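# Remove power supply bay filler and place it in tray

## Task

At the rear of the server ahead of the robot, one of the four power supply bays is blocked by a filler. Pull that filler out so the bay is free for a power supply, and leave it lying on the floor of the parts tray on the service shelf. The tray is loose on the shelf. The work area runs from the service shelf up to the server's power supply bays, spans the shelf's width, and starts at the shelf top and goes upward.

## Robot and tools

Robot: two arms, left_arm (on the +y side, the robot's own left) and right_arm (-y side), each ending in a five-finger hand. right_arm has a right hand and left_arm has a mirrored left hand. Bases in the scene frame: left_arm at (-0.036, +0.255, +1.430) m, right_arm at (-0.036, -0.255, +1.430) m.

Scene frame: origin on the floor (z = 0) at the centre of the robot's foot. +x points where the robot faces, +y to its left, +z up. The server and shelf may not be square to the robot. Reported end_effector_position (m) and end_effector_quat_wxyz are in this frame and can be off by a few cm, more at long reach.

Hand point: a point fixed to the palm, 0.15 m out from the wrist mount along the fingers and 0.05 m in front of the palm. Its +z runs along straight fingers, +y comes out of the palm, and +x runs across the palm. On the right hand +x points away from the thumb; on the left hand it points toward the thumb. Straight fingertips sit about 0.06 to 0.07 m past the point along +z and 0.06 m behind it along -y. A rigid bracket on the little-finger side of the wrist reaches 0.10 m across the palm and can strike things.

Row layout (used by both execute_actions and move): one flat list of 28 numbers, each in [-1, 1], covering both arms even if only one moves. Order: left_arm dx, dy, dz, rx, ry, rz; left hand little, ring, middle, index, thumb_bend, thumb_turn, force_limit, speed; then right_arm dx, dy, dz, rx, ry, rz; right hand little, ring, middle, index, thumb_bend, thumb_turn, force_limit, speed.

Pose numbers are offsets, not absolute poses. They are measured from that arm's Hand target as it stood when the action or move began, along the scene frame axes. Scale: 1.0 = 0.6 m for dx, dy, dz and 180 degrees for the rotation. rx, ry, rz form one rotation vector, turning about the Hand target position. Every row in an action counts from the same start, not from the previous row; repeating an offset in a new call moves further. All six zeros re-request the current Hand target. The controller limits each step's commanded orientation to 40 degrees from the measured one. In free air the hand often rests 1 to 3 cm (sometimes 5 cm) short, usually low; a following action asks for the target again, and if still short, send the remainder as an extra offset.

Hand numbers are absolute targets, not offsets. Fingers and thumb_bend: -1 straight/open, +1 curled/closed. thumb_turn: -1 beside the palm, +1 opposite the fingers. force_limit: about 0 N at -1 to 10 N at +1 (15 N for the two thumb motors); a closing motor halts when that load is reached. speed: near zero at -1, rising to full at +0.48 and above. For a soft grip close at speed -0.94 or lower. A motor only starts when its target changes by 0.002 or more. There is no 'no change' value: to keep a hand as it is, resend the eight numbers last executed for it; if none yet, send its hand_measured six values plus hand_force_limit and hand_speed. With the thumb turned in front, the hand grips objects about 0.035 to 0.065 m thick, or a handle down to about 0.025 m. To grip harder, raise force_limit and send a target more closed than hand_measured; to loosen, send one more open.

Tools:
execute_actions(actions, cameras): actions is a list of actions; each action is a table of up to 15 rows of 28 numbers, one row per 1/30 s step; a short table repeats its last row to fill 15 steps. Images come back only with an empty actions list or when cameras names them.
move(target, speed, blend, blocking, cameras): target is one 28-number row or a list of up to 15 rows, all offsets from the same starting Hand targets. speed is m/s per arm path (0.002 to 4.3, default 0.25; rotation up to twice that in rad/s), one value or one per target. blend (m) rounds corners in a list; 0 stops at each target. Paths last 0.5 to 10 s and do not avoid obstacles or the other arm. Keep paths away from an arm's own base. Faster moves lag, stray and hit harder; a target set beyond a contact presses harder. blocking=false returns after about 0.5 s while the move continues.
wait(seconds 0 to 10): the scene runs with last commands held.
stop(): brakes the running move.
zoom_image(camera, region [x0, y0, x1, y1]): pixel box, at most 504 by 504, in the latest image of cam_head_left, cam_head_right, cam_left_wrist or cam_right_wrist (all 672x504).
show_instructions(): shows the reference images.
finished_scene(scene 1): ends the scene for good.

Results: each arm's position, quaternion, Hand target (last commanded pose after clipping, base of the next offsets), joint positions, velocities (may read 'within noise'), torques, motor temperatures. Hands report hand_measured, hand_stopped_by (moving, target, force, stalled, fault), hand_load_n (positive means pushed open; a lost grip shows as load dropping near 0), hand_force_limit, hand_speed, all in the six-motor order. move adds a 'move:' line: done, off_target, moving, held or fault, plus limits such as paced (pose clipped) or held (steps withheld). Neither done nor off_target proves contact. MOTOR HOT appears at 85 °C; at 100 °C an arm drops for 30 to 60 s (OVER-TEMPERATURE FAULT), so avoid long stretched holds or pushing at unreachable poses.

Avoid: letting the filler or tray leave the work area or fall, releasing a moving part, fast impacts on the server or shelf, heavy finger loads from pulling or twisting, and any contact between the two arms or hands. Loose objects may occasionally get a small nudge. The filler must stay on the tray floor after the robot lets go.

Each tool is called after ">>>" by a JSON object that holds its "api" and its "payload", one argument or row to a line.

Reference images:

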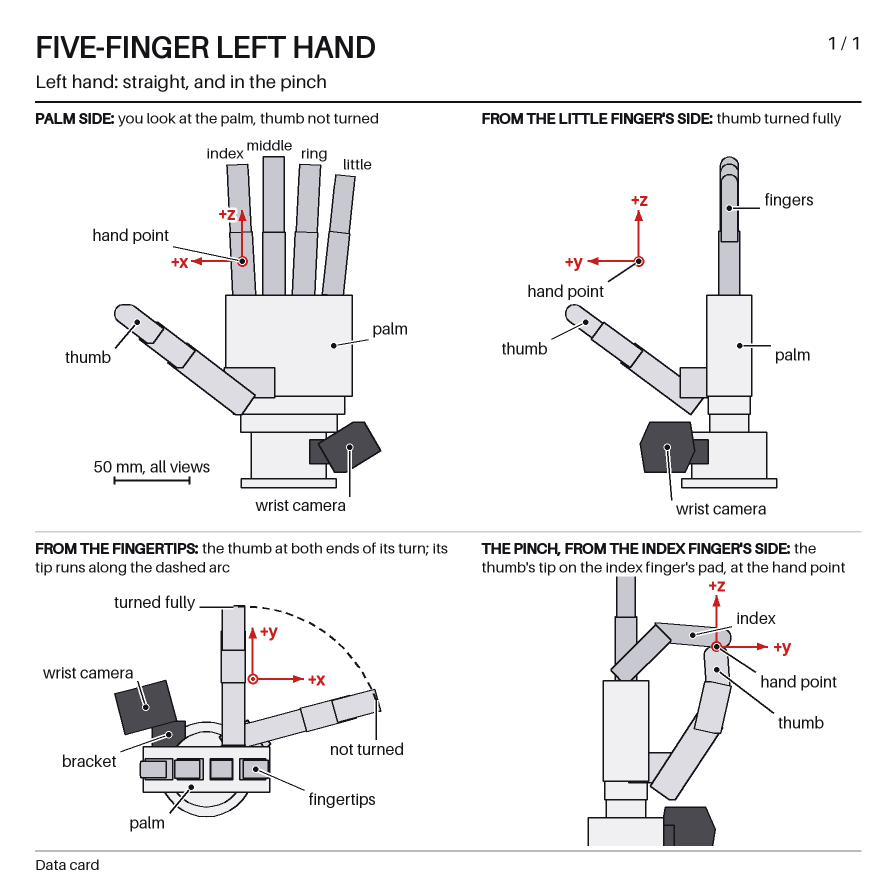

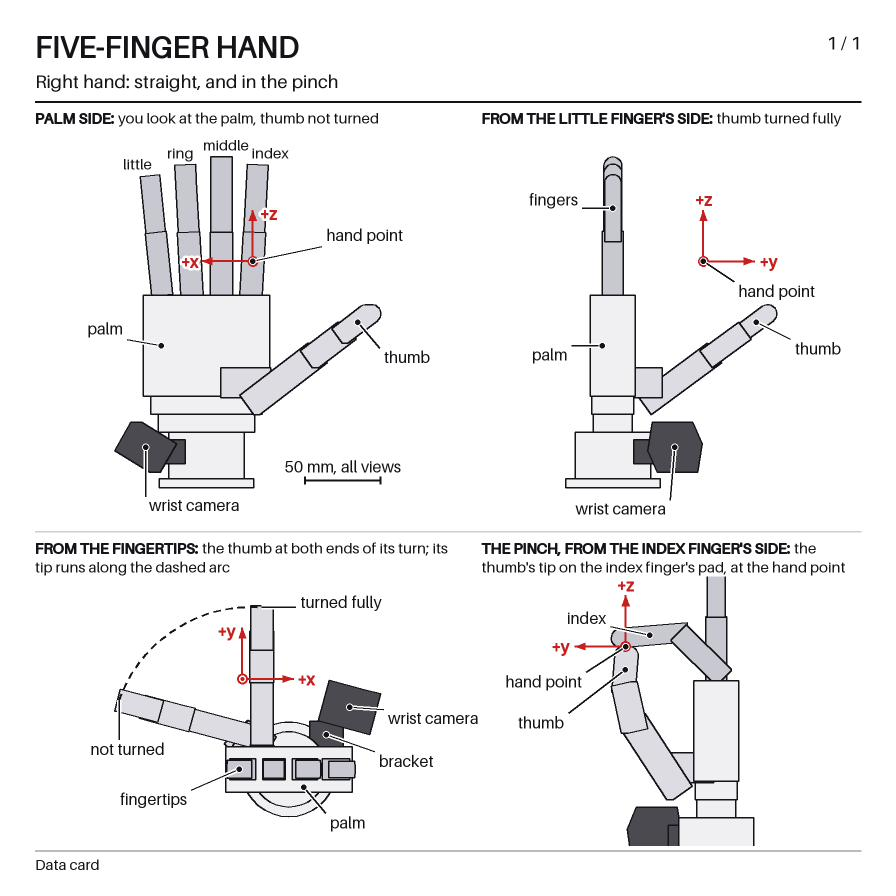

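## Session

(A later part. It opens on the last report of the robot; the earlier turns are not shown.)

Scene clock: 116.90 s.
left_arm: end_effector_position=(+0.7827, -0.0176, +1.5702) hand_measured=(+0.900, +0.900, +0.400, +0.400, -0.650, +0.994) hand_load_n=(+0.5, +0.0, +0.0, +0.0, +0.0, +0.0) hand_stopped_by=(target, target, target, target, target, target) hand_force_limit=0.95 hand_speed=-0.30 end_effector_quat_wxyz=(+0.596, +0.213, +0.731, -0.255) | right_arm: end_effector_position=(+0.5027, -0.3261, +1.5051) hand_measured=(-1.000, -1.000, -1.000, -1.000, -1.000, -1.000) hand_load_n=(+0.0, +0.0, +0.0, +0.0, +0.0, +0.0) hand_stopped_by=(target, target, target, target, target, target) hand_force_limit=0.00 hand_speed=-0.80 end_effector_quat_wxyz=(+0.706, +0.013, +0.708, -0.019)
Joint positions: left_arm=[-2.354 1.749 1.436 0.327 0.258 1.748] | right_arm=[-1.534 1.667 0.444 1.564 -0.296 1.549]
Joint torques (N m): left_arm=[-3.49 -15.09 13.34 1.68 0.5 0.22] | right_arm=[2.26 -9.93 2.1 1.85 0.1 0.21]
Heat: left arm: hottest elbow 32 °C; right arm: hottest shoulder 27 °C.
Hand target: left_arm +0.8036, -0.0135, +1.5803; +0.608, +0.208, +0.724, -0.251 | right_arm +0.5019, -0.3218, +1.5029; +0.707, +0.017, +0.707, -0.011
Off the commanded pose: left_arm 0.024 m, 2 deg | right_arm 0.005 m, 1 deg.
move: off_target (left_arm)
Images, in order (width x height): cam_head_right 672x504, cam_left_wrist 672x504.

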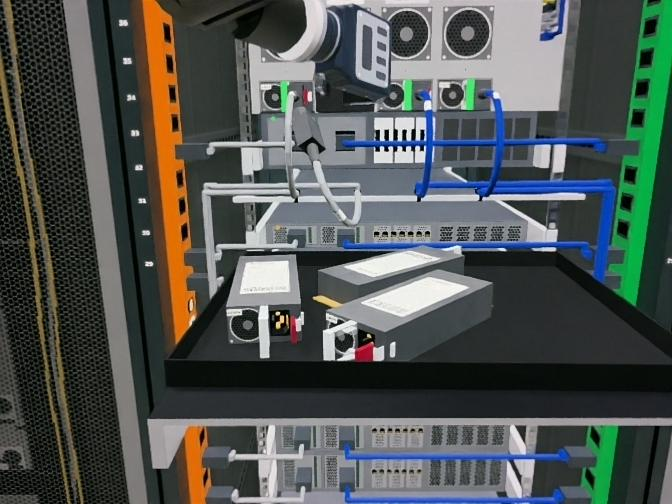

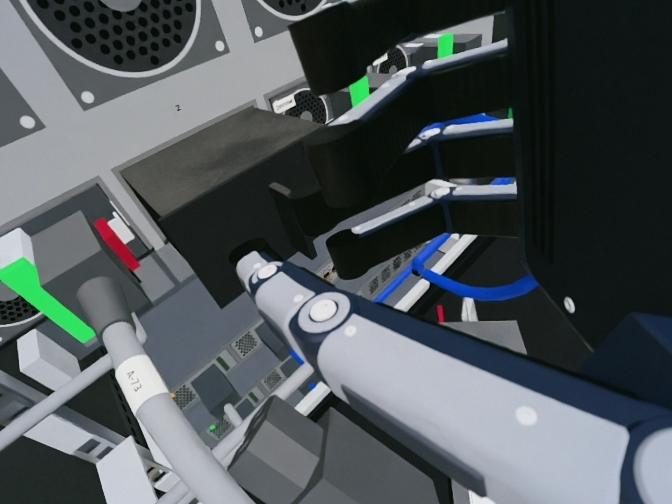

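>>> {"api": "move", "payload": {
  "target": [
    [0.0,-0.006,-0.012,0,0,0,0.9,0.9,0.4,0.4,-0.65,0.995,0.95,-0.3,0,0,0,0,0,0,-1,-1,-1,-1,-1,-1,0,-0.8],
    [0.01,-0.002,-0.012,0,0,0,0.9,0.9,0.4,0.4,-0.65,0.995,0.95,-0.3,0,0,0,0,0,0,-1,-1,-1,-1,-1,-1,0,-0.8]
  ],
  "cameras": ["cam_head_right","cam_left_wrist"],
  "speed": 0.03
}}

>>> {"api": "zoom_image", "payload": {
  "camera": "cam_left_wrist",
  "region": [180, 130, 380, 280]
}}

Scene clock: 119.23 s.
left_arm: end_effector_position=(+0.7878, -0.0191, +1.5622) hand_measured=(+0.900, +0.900, +0.400, +0.400, -0.650, +0.994) hand_load_n=(+0.0, +0.0, -0.5, +0.0, +0.0, +0.0) hand_stopped_by=(target, target, target, target, target, target) hand_force_limit=0.95 hand_speed=-0.30 end_effector_quat_wxyz=(+0.594, +0.213, +0.732, -0.256) | right_arm: end_effector_position=(+0.5027, -0.3261, +1.5051) hand_measured=(-1.000, -1.000, -1.000, -1.000, -1.000, -1.000) hand_load_n=(+0.0, +0.0, +0.0, +0.0, +0.0, +0.0) hand_stopped_by=(target, target, target, target, target, target) hand_force_limit=0.00 hand_speed=-0.80 end_effector_quat_wxyz=(+0.706, +0.013, +0.708, -0.019)
Joint positions: left_arm=[-2.35 1.77 1.452 0.327 0.263 1.748] | right_arm=[-1.534 1.667 0.444 1.564 -0.296 1.549]
Joint torques (N m): left_arm=[-3.6 -15.33 13.34 1.88 0.47 0.2] | right_arm=[2.08 -9.58 2.18 1.85 0.09 0.2]
Heat: left arm: hottest elbow 32 °C; right arm: hottest shoulder 27 °C.
Hand target: left_arm +0.8097, -0.0145, +1.5731; +0.608, +0.208, +0.724, -0.251 | right_arm +0.5019, -0.3218, +1.5029; +0.707, +0.017, +0.707, -0.011
Off the commanded pose: left_arm 0.025 m, 2 deg | right_arm 0.005 m, 1 deg.
move: off_target (left_arm)
Images, in order (width x height): cam_head_right 672x504, cam_left_wrist 672x504.

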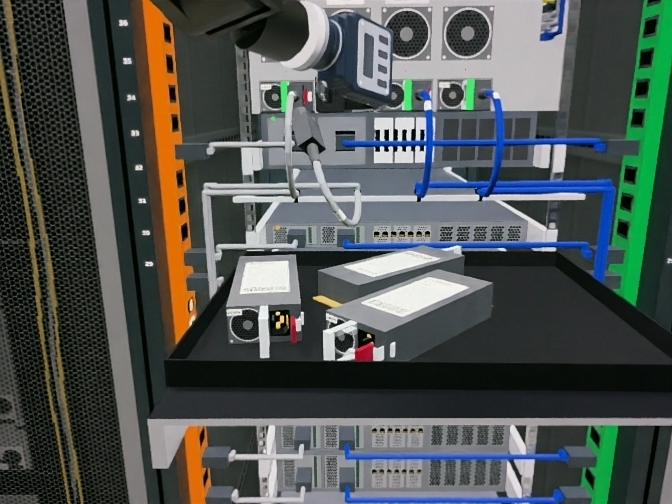

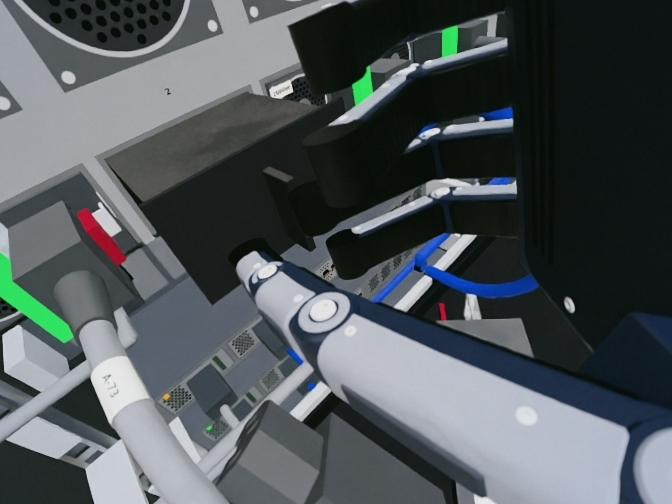

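Scaled by 2.520 from the camera's 672x504 image, which has a finer 960x720 frame.

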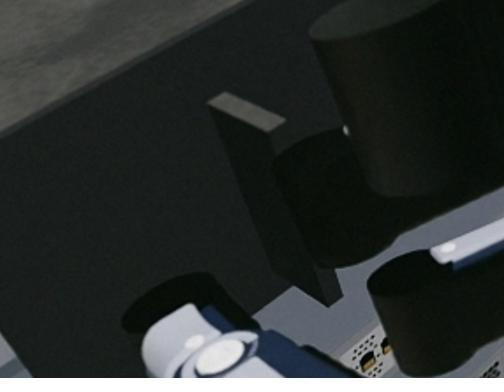

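>>> {"api": "move", "payload": {
  "target": [
    [0.0,-0.006,0,0,0,0,0.9,0.9,0.4,0.4,-0.65,0.995,0.95,-0.3,0,0,0,0,0,0,-1,-1,-1,-1,-1,-1,0,-0.8],
    [0.012,-0.006,0,0,0,0,0.9,0.9,0.4,0.4,-0.65,0.995,0.95,-0.3,0,0,0,0,0,0,-1,-1,-1,-1,-1,-1,0,-0.8]
  ],
  "cameras": ["cam_head_right","cam_left_wrist"],
  "speed": 0.03
}}

>>> {"api": "zoom_image", "payload": {
  "camera": "cam_left_wrist",
  "region": [180, 130, 380, 280]
}}

Scene clock: 121.20 s.
left_arm: end_effector_position=(+0.7962, -0.0222, +1.5628) hand_measured=(+0.900, +0.900, +0.400, +0.400, -0.650, +0.994) hand_load_n=(+0.0, +0.0, -0.5, +0.0, +0.0, +0.0) hand_stopped_by=(target, target, target, target, target, target) hand_force_limit=0.95 hand_speed=-0.30 end_effector_quat_wxyz=(+0.598, +0.213, +0.730, -0.255) | right_arm: end_effector_position=(+0.5027, -0.3261, +1.5051) hand_measured=(-1.000, -1.000, -1.000, -1.000, -1.000, -1.000) hand_load_n=(+0.0, +0.0, +0.0, +0.0, +0.0, +0.0) hand_stopped_by=(target, target, target, target, target, target) hand_force_limit=0.00 hand_speed=-0.80 end_effector_quat_wxyz=(+0.706, +0.013, +0.708, -0.019)
Joint positions: left_arm=[-2.35 1.791 1.482 0.327 0.263 1.748] | right_arm=[-1.534 1.667 0.444 1.564 -0.296 1.549]
Joint torques (N m): left_arm=[-3.66 -15.62 13.57 1.35 0.4 0.21] | right_arm=[2.08 -9.99 2.09 1.78 0.12 0.21]
Heat: left arm: hottest elbow 32 °C; right arm: hottest shoulder 27 °C.
Hand target: left_arm +0.8169, -0.0181, +1.5733; +0.608, +0.208, +0.724, -0.251 | right_arm +0.5019, -0.3218, +1.5029; +0.707, +0.017, +0.707, -0.011
Off the commanded pose: left_arm 0.023 m, 2 deg | right_arm 0.005 m, 1 deg.
move: off_target (left_arm)
Images, in order (width x height): cam_head_right 672x504, cam_left_wrist 672x504.

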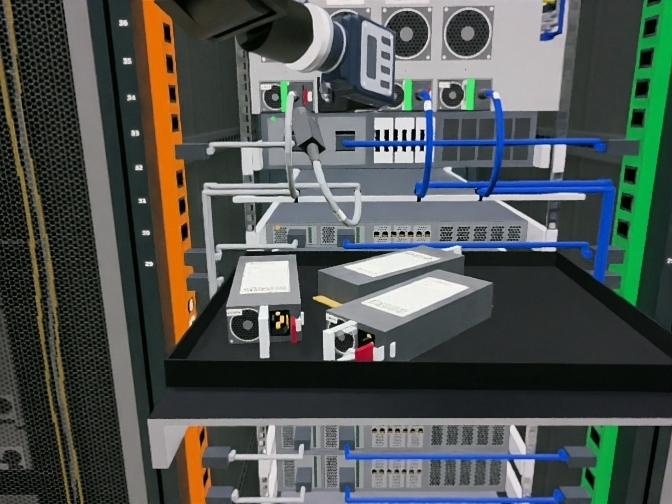

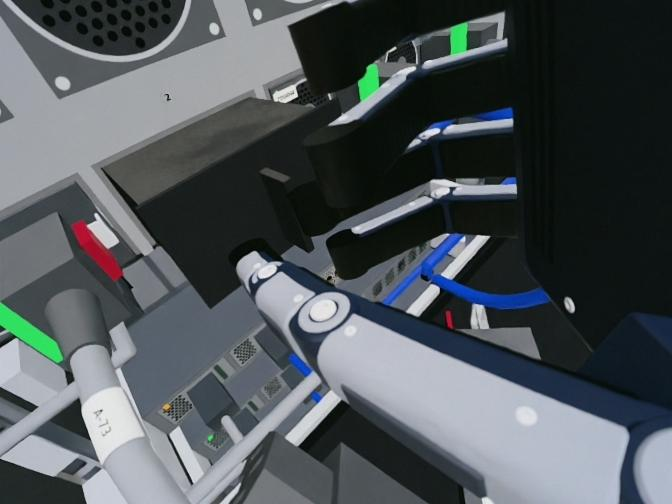

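Scaled by 2.520 from the camera's 672x504 image, which has a finer 960x720 frame.

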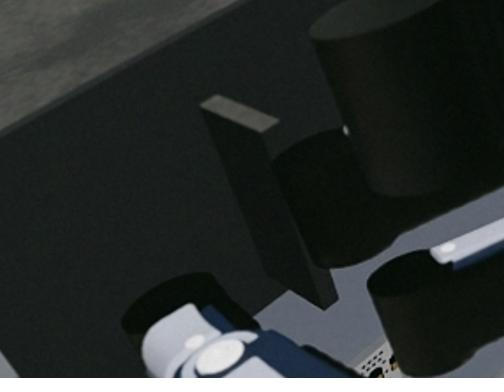

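>>> {"api": "move", "payload": {
  "target": [
    [-0.053,0,0.02,0,0,0,0.9,0.9,0.4,0.4,-0.65,0.995,0.95,-0.3,0,0,0,0,0,0,-1,-1,-1,-1,-1,-1,0,-0.8],
    [-0.053,-0.02,0.01,0,0,0,0.9,0.9,0.4,0.4,-0.75,0.995,0.95,-0.3,0,0,0,0,0,0,-1,-1,-1,-1,-1,-1,0,-0.8],
    [-0.01,-0.02,0,0,0,0,0.9,0.9,0.4,0.4,-0.75,0.995,0.95,-0.3,0,0,0,0,0,0,-1,-1,-1,-1,-1,-1,0,-0.8]
  ],
  "cameras": ["cam_left_wrist"],
  "speed": 0.04
}}

>>> {"api": "zoom_image", "payload": {
  "camera": "cam_left_wrist",
  "region": [180, 130, 380, 280]
}}

Scene clock: 126.03 s.
left_arm: end_effector_position=(+0.7913, -0.0319, +1.5614) hand_measured=(+0.900, +0.900, +0.400, +0.400, -0.750, +0.994) hand_load_n=(+0.0, +0.0, +0.0, +0.0, +0.0, +0.5) hand_stopped_by=(target, target, target, target, target, target) hand_force_limit=0.95 hand_speed=-0.30 end_effector_quat_wxyz=(+0.597, +0.211, +0.731, -0.254) | right_arm: end_effector_position=(+0.5027, -0.3261, +1.5051) hand_measured=(-1.000, -1.000, -1.000, -1.000, -1.000, -1.000) hand_load_n=(+0.0, +0.0, +0.0, +0.0, +0.0, +0.0) hand_stopped_by=(target, target, target, target, target, target) hand_force_limit=0.00 hand_speed=-0.80 end_effector_quat_wxyz=(+0.706, +0.013, +0.708, -0.019)
Joint positions: left_arm=[-2.368 1.794 1.477 0.332 0.24 1.748] | right_arm=[-1.534 1.667 0.444 1.564 -0.296 1.549]
Joint torques (N m): left_arm=[-4.01 -15.68 13.34 1.5 0.49 0.23] | right_arm=[1.79 -10.23 1.99 1.87 0.09 0.23]
Heat: left arm: hottest elbow 32 °C; right arm: hottest shoulder 27 °C.
Hand target: left_arm +0.8107, -0.0303, +1.5730; +0.608, +0.208, +0.724, -0.251 | right_arm +0.5019, -0.3218, +1.5029; +0.707, +0.017, +0.707, -0.011
Off the commanded pose: left_arm 0.023 m, 2 deg | right_arm 0.005 m, 1 deg.
move: off_target (left_arm); target 2's new numbers were sent with left_arm's hand 0.015 m and 2 deg from that target
Images, in order (width x height): cam_left_wrist 672x504.

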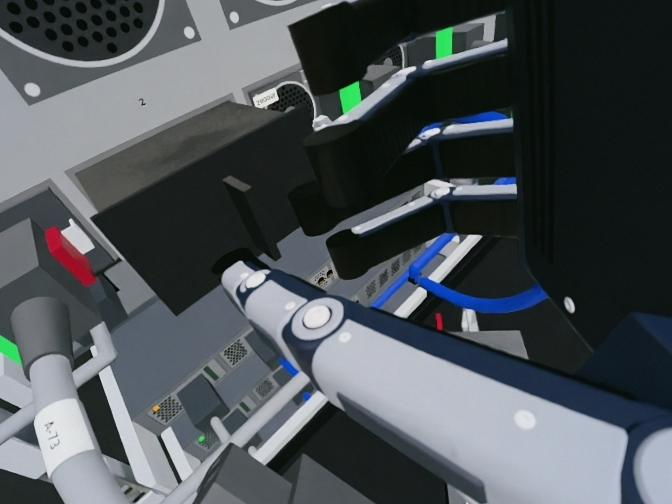

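Scaled by 2.520 from the camera's 672x504 image, which has a finer 960x720 frame.

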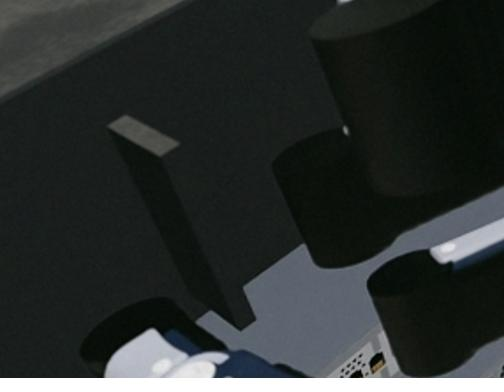

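>>> {"api": "move", "payload": {
  "target": [
    [0.029,0,-0.003,0,0,0,0.9,0.9,0.4,0.4,-0.75,0.995,0.95,-0.3,0,0,0,0,0,0,-1,-1,-1,-1,-1,-1,0,-0.8],
    [0.029,0.018,-0.003,0,0,0,0.9,0.9,0.4,0.4,-0.75,0.995,0.95,-0.3,0,0,0,0,0,0,-1,-1,-1,-1,-1,-1,0,-0.8]
  ],
  "cameras": ["cam_left_wrist"],
  "speed": 0.04
}}

>>> {"api": "zoom_image", "payload": {
  "camera": "cam_left_wrist",
  "region": [180, 130, 380, 280]
}}

Scene clock: 128.10 s.
left_arm: end_effector_position=(+0.8102, -0.0289, +1.5592) hand_measured=(+0.900, +0.900, +0.400, +0.400, -0.750, +0.994) hand_load_n=(+0.0, +0.0, +0.0, +0.0, -0.5, +0.0) hand_stopped_by=(target, target, target, target, target, target) hand_force_limit=0.95 hand_speed=-0.30 end_effector_quat_wxyz=(+0.597, +0.214, +0.729, -0.257) | right_arm: end_effector_position=(+0.5027, -0.3261, +1.5051) hand_measured=(-1.000, -1.000, -1.000, -1.000, -1.000, -1.000) hand_load_n=(+0.0, +0.0, +0.0, +0.0, +0.0, +0.0) hand_stopped_by=(target, target, target, target, target, target) hand_force_limit=0.00 hand_speed=-0.80 end_effector_quat_wxyz=(+0.706, +0.013, +0.708, -0.019)
Joint positions: left_arm=[-2.349 1.83 1.54 0.308 0.267 1.748] | right_arm=[-1.534 1.667 0.444 1.564 -0.296 1.549]
Joint torques (N m): left_arm=[-3.6 -17.14 12.63 1.43 0.43 0.22] | right_arm=[1.73 -9.7 2 1.81 0.09 0.24]
Heat: left arm: hottest elbow 32 °C; right arm: hottest shoulder 27 °C.
Hand target: left_arm +0.8282, -0.0193, +1.5712; +0.608, +0.208, +0.724, -0.251 | right_arm +0.5019, -0.3218, +1.5029; +0.707, +0.017, +0.707, -0.011
Off the commanded pose: left_arm 0.023 m, 2 deg | right_arm 0.005 m, 1 deg.
move: off_target (left_arm)
Images, in order (width x height): cam_left_wrist 672x504.

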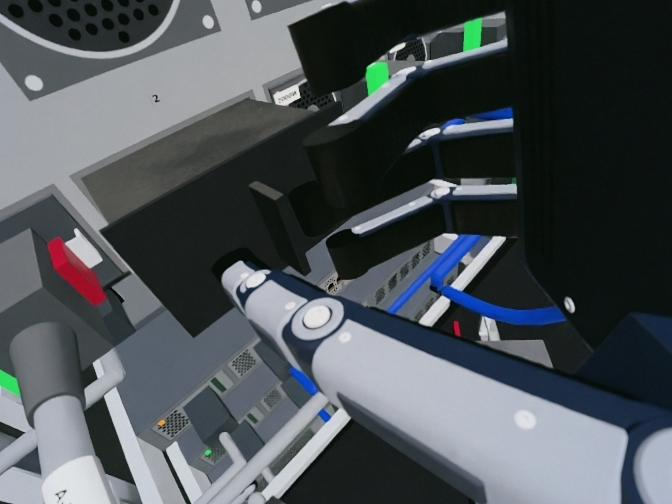

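Scaled by 2.520 from the camera's 672x504 image, which has a finer 960x720 frame.

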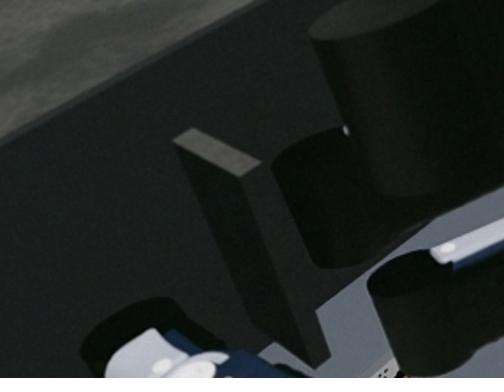

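>>> {"api": "move", "payload": {
  "target": [0,0.004,0,0,0,0,0.9,0.9,0.4,0.4,-0.75,0.995,0.95,-0.3,0,0,0,0,0,0,-1,-1,-1,-1,-1,-1,0,-0.8],
  "cameras": ["cam_left_wrist","cam_head_left","cam_head_right"],
  "speed": 0.04
}}

>>> {"api": "zoom_image", "payload": {
  "camera": "cam_head_left",
  "region": [350, 60, 430, 140]
}}

>>> {"api": "zoom_image", "payload": {
  "camera": "cam_head_right",
  "region": [280, 60, 360, 140]
}}

Scene clock: 129.30 s.
left_arm: end_effector_position=(+0.8103, -0.0287, +1.5592) hand_measured=(+0.900, +0.900, +0.400, +0.400, -0.750, +0.994) hand_load_n=(+0.0, +0.0, +0.0, +0.0, +0.0, +0.0) hand_stopped_by=(target, target, target, target, target, target) hand_force_limit=0.95 hand_speed=-0.30 end_effector_quat_wxyz=(+0.597, +0.214, +0.729, -0.258) | right_arm: end_effector_position=(+0.5027, -0.3261, +1.5051) hand_measured=(-1.000, -1.000, -1.000, -1.000, -1.000, -1.000) hand_load_n=(+0.0, +0.0, +0.0, +0.0, +0.0, +0.0) hand_stopped_by=(target, target, target, target, target, target) hand_force_limit=0.00 hand_speed=-0.80 end_effector_quat_wxyz=(+0.706, +0.013, +0.708, -0.019)
Joint positions: left_arm=[-2.348 1.83 1.54 0.308 0.271 1.748] | right_arm=[-1.534 1.667 0.444 1.564 -0.296 1.549]
Joint torques (N m): left_arm=[-3.31 -17.26 12.34 1.43 0.42 0.22] | right_arm=[2.14 -9.93 2.03 1.81 0.08 0.21]
Heat: left arm: hottest elbow 32 °C; right arm: hottest shoulder 27 °C.
Hand target: left_arm +0.8282, -0.0169, +1.5712; +0.608, +0.208, +0.724, -0.251 | right_arm +0.5019, -0.3218, +1.5029; +0.707, +0.017, +0.707, -0.011
Off the commanded pose: left_arm 0.025 m, 2 deg | right_arm 0.005 m, 1 deg.
move: off_target (left_arm)
Images, in order (width x height): cam_head_left 672x504, cam_head_right 672x504, cam_left_wrist 672x504.

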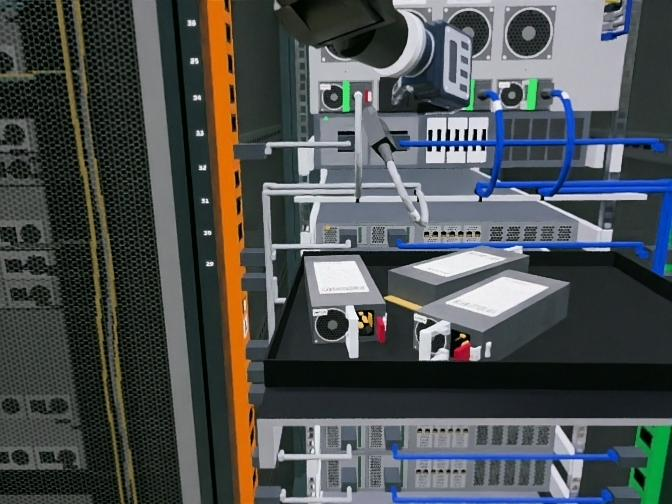

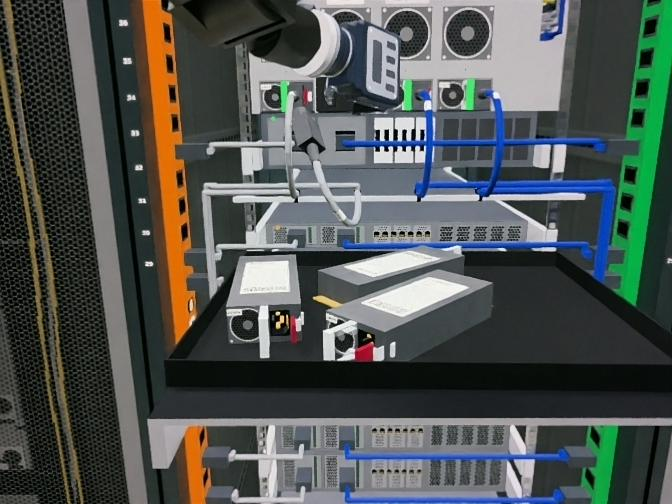

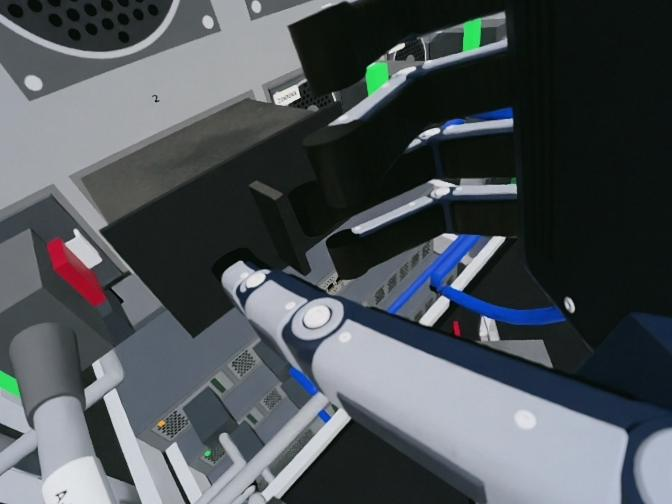

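Scaled by 6.300 from the camera's 672x504 image, which has a finer 960x720 frame.

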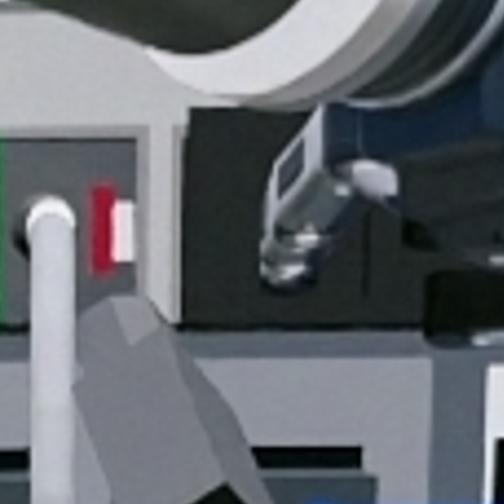

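Scaled by 6.300 from the camera's 672x504 image, which has a finer 960x720 frame.

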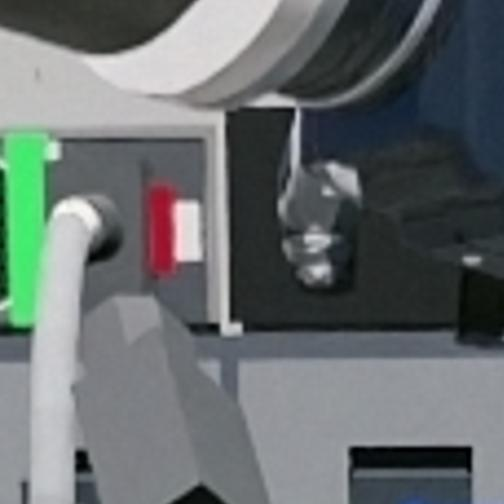

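>>> {"api": "move", "payload": {
  "target": [
    [0,0.007,0,0,0,0,0.9,0.9,0.4,0.4,-0.75,0.995,0.95,-0.3,0,0,0,0,0,0,-1,-1,-1,-1,-1,-1,0,-0.8],
    [0,0.007,0,0,0,0,0.9,0.9,0.4,0.4,0.0,0.995,0.98,-0.7,0,0,0,0,0,0,-1,-1,-1,-1,-1,-1,0,-0.8]
  ],
  "cameras": ["cam_left_wrist"],
  "speed": 0.04
}}

>>> {"api": "zoom_image", "payload": {
  "camera": "cam_left_wrist",
  "region": [180, 130, 380, 280]
}}

Scene clock: 131.93 s.
left_arm: end_effector_position=(+0.8121, -0.0241, +1.5580) hand_measured=(+0.900, +0.900, +0.400, +0.400, -0.436, +0.994) hand_load_n=(+0.0, +0.0, +4.5, +0.0, +16.0, +1.5) hand_stopped_by=(target, target, target, target, force, target) hand_force_limit=0.98 hand_speed=-0.70 end_effector_quat_wxyz=(+0.597, +0.214, +0.729, -0.257) | right_arm: end_effector_position=(+0.5027, -0.3261, +1.5051) hand_measured=(-1.000, -1.000, -1.000, -1.000, -1.000, -1.000) hand_load_n=(+0.0, +0.0, +0.0, +0.0, +0.0, +0.0) hand_stopped_by=(target, target, target, target, target, target) hand_force_limit=0.00 hand_speed=-0.80 end_effector_quat_wxyz=(+0.706, +0.013, +0.708, -0.019)
Joint positions: left_arm=[-2.34 1.83 1.54 0.308 0.278 1.748] | right_arm=[-1.534 1.667 0.444 1.564 -0.296 1.549]
Joint torques (N m): left_arm=[-3.43 -17.67 12.01 1.44 0.37 0.21] | right_arm=[2.26 -9.99 2.02 1.8 0.11 0.21]
Heat: left arm: hottest elbow 33 °C; right arm: hottest shoulder 27 °C.
Hand target: left_arm +0.8282, -0.0128, +1.5712; +0.608, +0.208, +0.724, -0.251 | right_arm +0.5019, -0.3218, +1.5029; +0.707, +0.017, +0.707, -0.011
Off the commanded pose: left_arm 0.024 m, 2 deg | right_arm 0.005 m, 1 deg.
move: off_target (left_arm); target 2's new numbers were sent with left_arm's hand 0.025 m and 2 deg from that target
Images, in order (width x height): cam_left_wrist 672x504.

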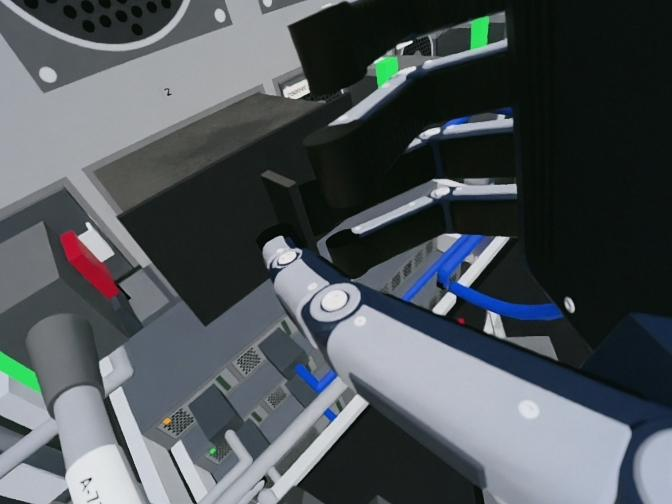

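Scaled by 2.520 from the camera's 672x504 image, which has a finer 960x720 frame.

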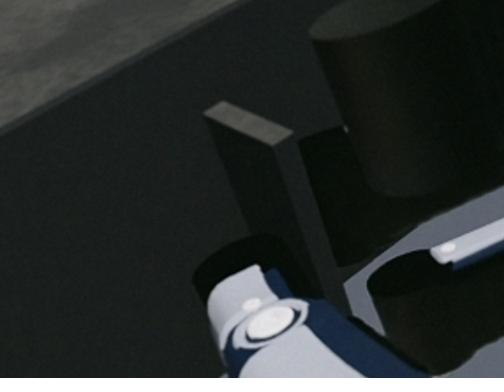

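>>> {"api": "move", "payload": {
  "target": [
    [-0.02,-0.006,0.018,0,0,0,0.9,0.9,0.4,0.4,0.0,0.995,0.98,-0.7,0,0,0,0,0,0,-1,-1,-1,-1,-1,-1,0,-0.8],
    [-0.08,-0.006,0.02,0,0,0,0.9,0.9,0.4,0.4,0.0,0.995,0.98,-0.7,0,0,0,0,0,0,-1,-1,-1,-1,-1,-1,0,-0.8]
  ],
  "cameras": ["cam_left_wrist"],
  "speed": 0.04
}}

>>> {"api": "zoom_image", "payload": {
  "camera": "cam_left_wrist",
  "region": [80, 50, 400, 290]
}}

Scene clock: 134.47 s.
left_arm: end_effector_position=(+0.7800, -0.0191, +1.5621) hand_measured=(+0.900, +0.900, +0.400, +0.400, -0.432, +0.994) hand_load_n=(+0.0, +0.0, +0.0, +0.0, +0.0, +0.0) hand_stopped_by=(target, target, target, target, force, target) hand_force_limit=0.98 hand_speed=-0.70 end_effector_quat_wxyz=(+0.595, +0.211, +0.734, -0.251) | right_arm: end_effector_position=(+0.5027, -0.3261, +1.5051) hand_measured=(-1.000, -1.000, -1.000, -1.000, -1.000, -1.000) hand_load_n=(+0.0, -0.5, +0.0, +0.0, +0.0, +0.0) hand_stopped_by=(target, target, target, target, target, target) hand_force_limit=0.00 hand_speed=-0.80 end_effector_quat_wxyz=(+0.706, +0.013, +0.708, -0.019)
Joint positions: left_arm=[-2.358 1.756 1.426 0.34 0.244 1.75] | right_arm=[-1.534 1.667 0.444 1.564 -0.296 1.549]
Joint torques (N m): left_arm=[-4.78 -18.61 8.38 2.32 0.25 0.2] | right_arm=[2.2 -10.05 2.03 1.94 0.1 0.2]
Heat: left arm: hottest elbow 33 °C; right arm: hottest shoulder 27 °C.
Hand target: left_arm +0.7802, -0.0164, +1.5831; +0.608, +0.208, +0.724, -0.251 | right_arm +0.5019, -0.3218, +1.5029; +0.707, +0.017, +0.707, -0.011
Off the commanded pose: left_arm 0.021 m, 2 deg | right_arm 0.005 m, 1 deg.
move: off_target (left_arm)
Images, in order (width x height): cam_left_wrist 672x504.

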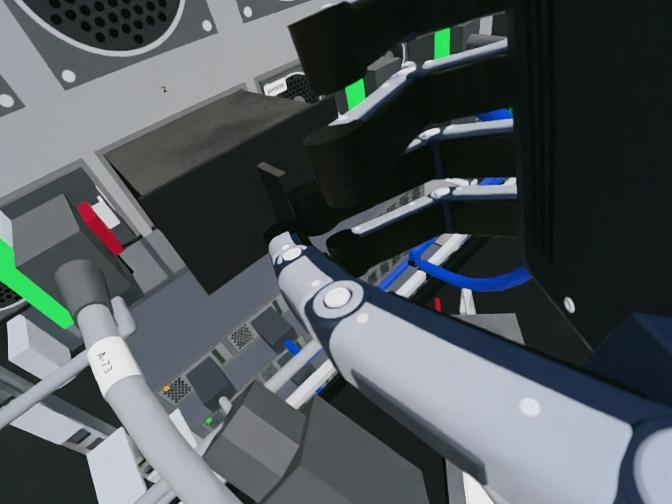

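Scaled by 1.575 from the camera's 672x504 image, which has a finer 960x720 frame.

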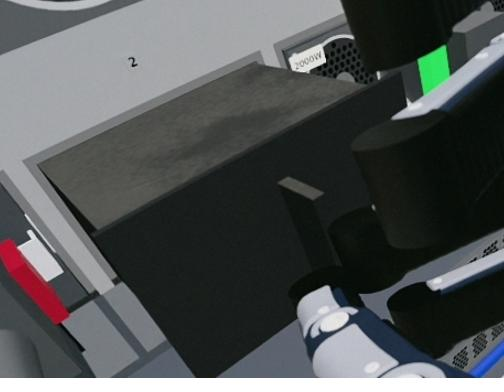

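>>> {"api": "wait", "payload": {
  "seconds": 0.1,
  "cameras": ["cam_head_left","cam_head_right","cam_right_wrist"]
}}

>>> {"api": "zoom_image", "payload": {
  "camera": "cam_head_left",
  "region": [320, 50, 480, 170]
}}

>>> {"api": "zoom_image", "payload": {
  "camera": "cam_head_right",
  "region": [250, 50, 410, 170]
}}

>>> {"api": "zoom_image", "payload": {
  "camera": "cam_right_wrist",
  "region": [440, 180, 672, 354]
}}

Scene clock: 135.23 s.
left_arm: end_effector_position=(+0.7800, -0.0191, +1.5621) hand_measured=(+0.900, +0.900, +0.400, +0.400, -0.432, +0.994) hand_load_n=(+0.0, +0.0, +0.0, +0.0, +0.0, +0.0) hand_stopped_by=(target, target, target, target, force, target) hand_force_limit=0.98 hand_speed=-0.70 end_effector_quat_wxyz=(+0.595, +0.211, +0.734, -0.251) | right_arm: end_effector_position=(+0.5027, -0.3261, +1.5051) hand_measured=(-1.000, -1.000, -1.000, -1.000, -1.000, -1.000) hand_load_n=(+0.0, +0.0, +0.0, +0.0, +0.0, +0.0) hand_stopped_by=(target, target, target, target, target, target) hand_force_limit=0.00 hand_speed=-0.80 end_effector_quat_wxyz=(+0.706, +0.013, +0.708, -0.019)
Joint positions: left_arm=[-2.358 1.756 1.426 0.34 0.244 1.75] | right_arm=[-1.534 1.667 0.444 1.564 -0.296 1.549]
Joint torques (N m): left_arm=[-4.6 -18.67 8.35 2.3 0.25 0.19] | right_arm=[2.32 -9.7 2.07 1.77 0.11 0.24]
Heat: left arm: hottest elbow 33 °C; right arm: hottest shoulder 27 °C.
Hand target: left_arm +0.7802, -0.0164, +1.5831; +0.608, +0.208, +0.724, -0.251 | right_arm +0.5019, -0.3218, +1.5029; +0.707, +0.017, +0.707, -0.011
Off the commanded pose: left_arm 0.021 m, 2 deg | right_arm 0.005 m, 1 deg.
wait: 0.10 s; at rest from the start
Images, in order (width x height): cam_head_left 672x504, cam_head_right 672x504, cam_right_wrist 672x504.

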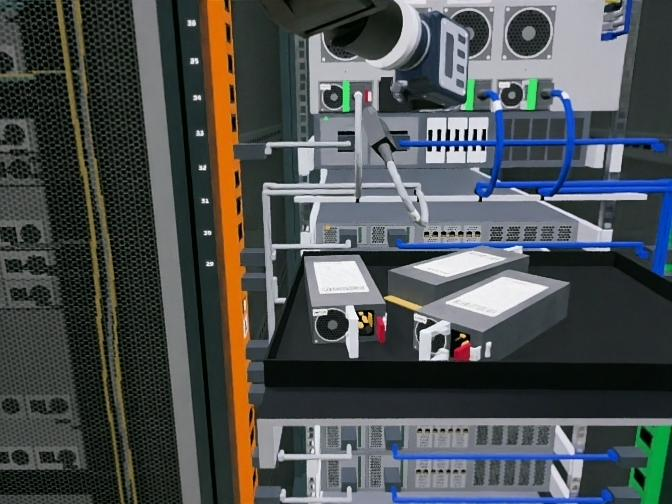

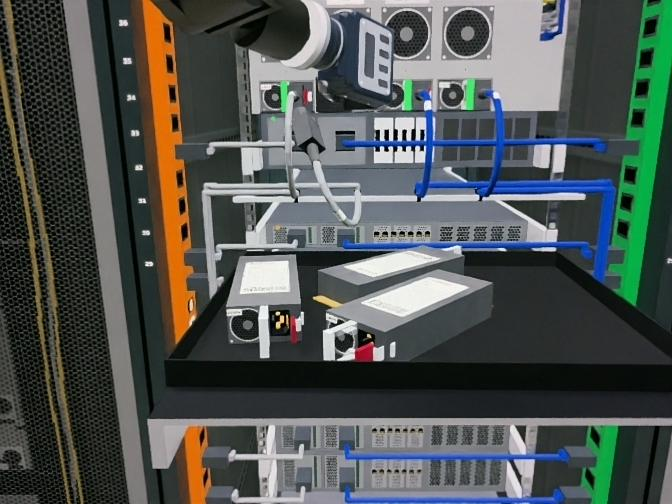

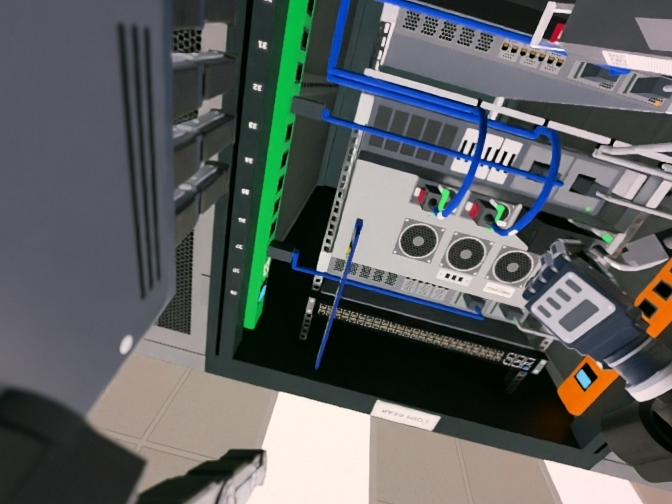

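Scaled by 3.150 from the camera's 672x504 image, which has a finer 960x720 frame.

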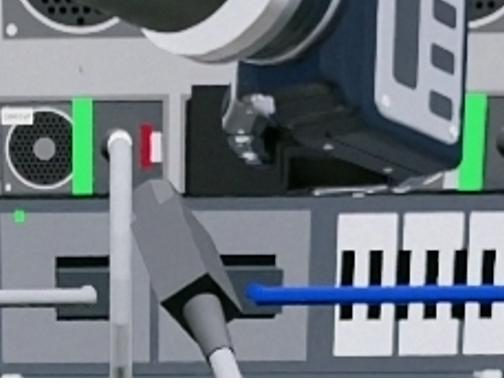

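Scaled by 3.150 from the camera's 672x504 image, which has a finer 960x720 frame.

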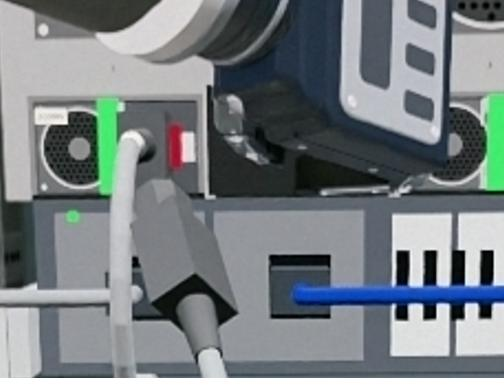

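Scaled by 2.172 from the camera's 672x504 image, which has a finer 960x720 frame.

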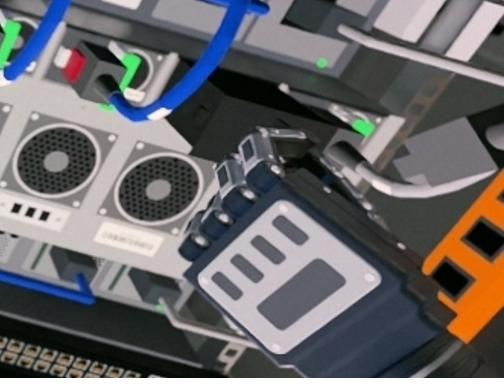

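>>> {"api": "move", "payload": {
  "target": [
    [0,0,0,0,0,0,0.9,0.9,0.4,0.4,-0.75,0.995,0.95,-0.3,0,0,0,0,0,0,-1,-1,-1,-1,-1,-1,0,-0.8],
    [0,-0.028,0,0,0,0,0.9,0.9,0.4,0.4,-0.75,0.995,0.95,-0.3,0,0,0,0,0,0,-1,-1,-1,-1,-1,-1,0,-0.8],
    [0.038,-0.028,-0.019,0,0,0,0.9,0.9,0.4,0.4,-0.75,0.995,0.95,-0.3,0,0,0,0,0,0,-1,-1,-1,-1,-1,-1,0,-0.8]
  ],
  "cameras": ["cam_left_wrist"],
  "speed": 0.04
}}

>>> {"api": "zoom_image", "payload": {
  "camera": "cam_left_wrist",
  "region": [180, 130, 380, 280]
}}

Scene clock: 144.07 s.
left_arm: end_effector_position=(+0.7821, -0.0360, +1.5584) hand_measured=(+0.900, +0.900, +0.400, +0.400, -0.750, +0.994) hand_load_n=(+0.0, +0.0, +0.0, +0.0, +0.0, +0.0) hand_stopped_by=(target, target, target, target, target, target) hand_force_limit=0.95 hand_speed=-0.30 end_effector_quat_wxyz=(+0.594, +0.213, +0.733, -0.254) | right_arm: end_effector_position=(+0.5027, -0.3261, +1.5051) hand_measured=(-1.000, -1.000, -1.000, -1.000, -1.000, -1.000) hand_load_n=(+0.0, +0.0, +0.0, +0.0, +0.0, +0.0) hand_stopped_by=(target, target, target, target, target, target) hand_force_limit=0.00 hand_speed=-0.80 end_effector_quat_wxyz=(+0.706, +0.013, +0.708, -0.019)
Joint positions: left_arm=[-2.378 1.784 1.452 0.34 0.231 1.75] | right_arm=[-1.534 1.667 0.444 1.564 -0.296 1.549]
Joint torques (N m): left_arm=[-3.9 -15.44 13.22 1.8 0.49 0.2] | right_arm=[2.2 -9.7 2.06 1.83 0.1 0.24]
Heat: left arm: hottest elbow 33 °C; right arm: hottest shoulder 27 °C.
Hand target: left_arm +0.8030, -0.0333, +1.5720; +0.608, +0.208, +0.724, -0.251 | right_arm +0.5019, -0.3218, +1.5029; +0.707, +0.017, +0.707, -0.011
Off the commanded pose: left_arm 0.025 m, 2 deg | right_arm 0.005 m, 1 deg.
move: off_target (left_arm)
Images, in order (width x height): cam_left_wrist 672x504.

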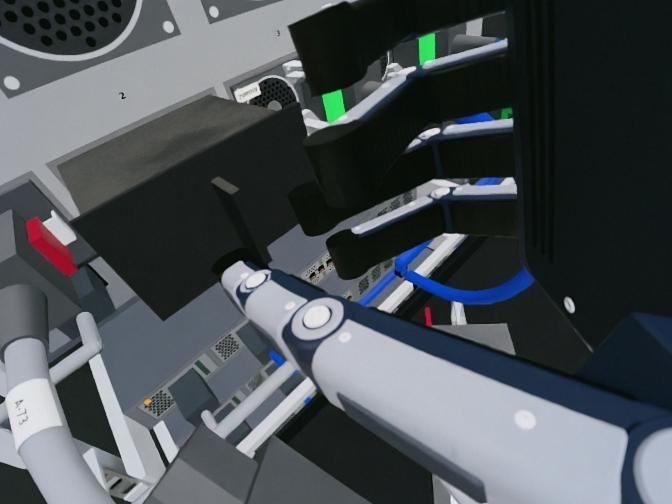

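Scaled by 2.520 from the camera's 672x504 image, which has a finer 960x720 frame.

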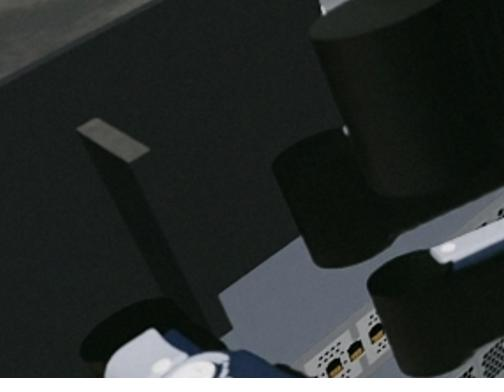

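>>> {"api": "move", "payload": {
  "target": [
    [0.029,0,-0.002,0,0,0,0.9,0.9,0.4,0.4,-0.75,0.995,0.95,-0.3,0,0,0,0,0,0,-1,-1,-1,-1,-1,-1,0,-0.8],
    [0.029,0.031,-0.002,0,0,0,0.9,0.9,0.4,0.4,-0.75,0.995,0.95,-0.3,0,0,0,0,0,0,-1,-1,-1,-1,-1,-1,0,-0.8]
  ],
  "cameras": ["cam_left_wrist"],
  "speed": 0.04
}}

>>> {"api": "zoom_image", "payload": {
  "camera": "cam_left_wrist",
  "region": [180, 130, 380, 280]
}}

Scene clock: 146.63 s.
left_arm: end_effector_position=(+0.8048, -0.0253, +1.5585) hand_measured=(+0.900, +0.900, +0.400, +0.400, -0.750, +0.994) hand_load_n=(+0.0, +0.0, -0.5, +0.0, -0.5, +0.5) hand_stopped_by=(target, target, target, target, target, target) hand_force_limit=0.95 hand_speed=-0.30 end_effector_quat_wxyz=(+0.598, +0.214, +0.728, -0.256) | right_arm: end_effector_position=(+0.5027, -0.3261, +1.5051) hand_measured=(-1.000, -1.000, -1.000, -1.000, -1.000, -1.000) hand_load_n=(+0.0, +0.0, +0.0, +0.0, +0.5, +0.0) hand_stopped_by=(target, target, target, target, target, target) hand_force_limit=0.00 hand_speed=-0.80 end_effector_quat_wxyz=(+0.706, +0.013, +0.708, -0.019)
Joint positions: left_arm=[-2.346 1.817 1.513 0.323 0.27 1.75] | right_arm=[-1.534 1.667 0.444 1.564 -0.296 1.549]
Joint torques (N m): left_arm=[-3.55 -17.32 11.9 1.43 0.41 0.19] | right_arm=[2.08 -9.88 2.15 1.8 0.1 0.22]
Heat: left arm: hottest elbow 33 °C; right arm: hottest shoulder 27 °C.
Hand target: left_arm +0.8204, -0.0146, +1.5706; +0.608, +0.208, +0.724, -0.251 | right_arm +0.5019, -0.3218, +1.5029; +0.707, +0.017, +0.707, -0.011
Off the commanded pose: left_arm 0.022 m, 2 deg | right_arm 0.005 m, 1 deg.
move: off_target (left_arm)
Images, in order (width x height): cam_left_wrist 672x504.

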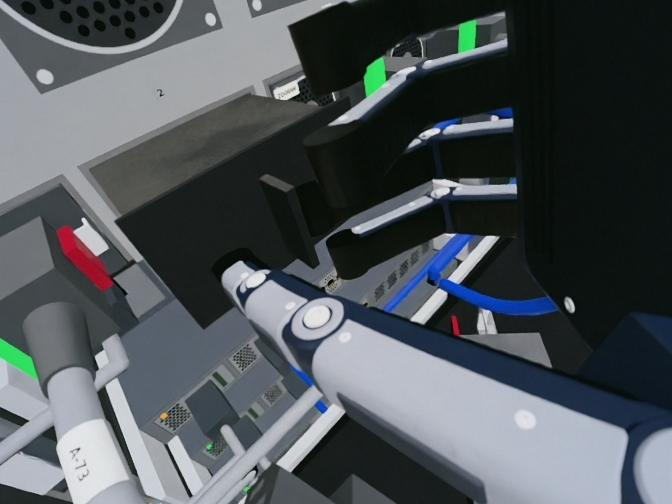

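Scaled by 2.520 from the camera's 672x504 image, which has a finer 960x720 frame.

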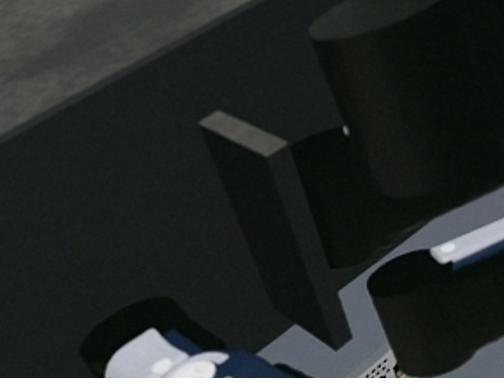

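>>> {"api": "move", "payload": {
  "target": [
    [0.004,0.004,-0.004,0,0,0,0.9,0.9,0.4,0.4,0.0,0.995,0.98,-0.7,0,0,0,0,0,0,-1,-1,-1,-1,-1,-1,0,-0.8],
    [-0.02,-0.013,0.014,0,0,0,0.9,0.9,0.4,0.4,0.0,0.995,0.98,-0.7,0,0,0,0,0,0,-1,-1,-1,-1,-1,-1,0,-0.8],
    [-0.052,-0.013,0.014,0,0,0,0.9,0.9,0.4,0.4,0.0,0.995,0.98,-0.7,0,0,0,0,0,0,-1,-1,-1,-1,-1,-1,0,-0.8]
  ],
  "cameras": ["cam_left_wrist"],
  "speed": 0.04
}}

>>> {"api": "zoom_image", "payload": {
  "camera": "cam_left_wrist",
  "region": [80, 50, 400, 290]
}}

Scene clock: 149.73 s.
left_arm: end_effector_position=(+0.7938, -0.0242, +1.5582) hand_measured=(+0.900, +0.900, +0.400, +0.400, -0.436, +0.994) hand_load_n=(+0.0, +0.0, +9.0, +0.0, +14.0, +2.0) hand_stopped_by=(target, target, target, target, force, target) hand_force_limit=0.98 hand_speed=-0.70 end_effector_quat_wxyz=(+0.596, +0.211, +0.733, -0.251) | right_arm: end_effector_position=(+0.5027, -0.3261, +1.5051) hand_measured=(-1.000, -1.000, -1.000, -1.000, -1.000, -1.000) hand_load_n=(+0.0, +0.0, +0.0, +0.0, +0.0, +0.0) hand_stopped_by=(target, target, target, target, target, target) hand_force_limit=0.00 hand_speed=-0.80 end_effector_quat_wxyz=(+0.706, +0.013, +0.708, -0.019)
Joint positions: left_arm=[-2.356 1.794 1.476 0.332 0.246 1.75] | right_arm=[-1.534 1.667 0.444 1.564 -0.296 1.549]
Joint torques (N m): left_arm=[-5.07 -19.66 7.31 2.41 0.07 0.2] | right_arm=[2.14 -9.35 2.07 1.81 0.11 0.21]
Heat: left arm: hottest elbow 32 °C; right arm: hottest shoulder 27 °C.
Hand target: left_arm +0.7892, -0.0225, +1.5792; +0.608, +0.208, +0.724, -0.251 | right_arm +0.5019, -0.3218, +1.5029; +0.707, +0.017, +0.707, -0.011
Off the commanded pose: left_arm 0.021 m, 2 deg | right_arm 0.005 m, 1 deg.
move: off_target (left_arm)
Images, in order (width x height): cam_left_wrist 672x504.

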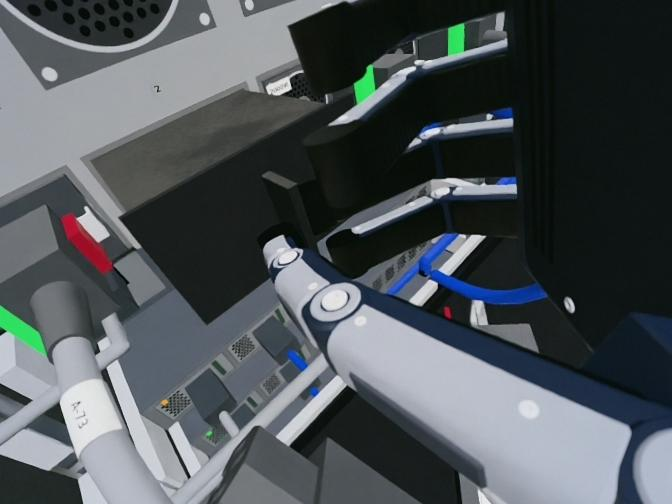

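Scaled by 1.575 from the camera's 672x504 image, which has a finer 960x720 frame.

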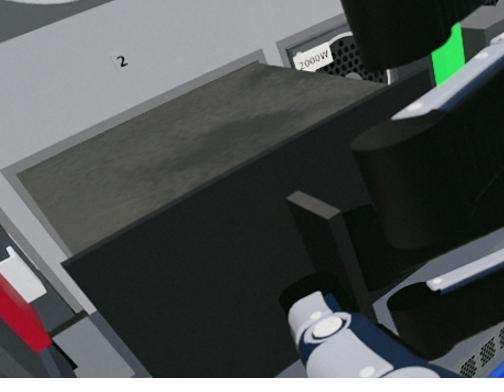

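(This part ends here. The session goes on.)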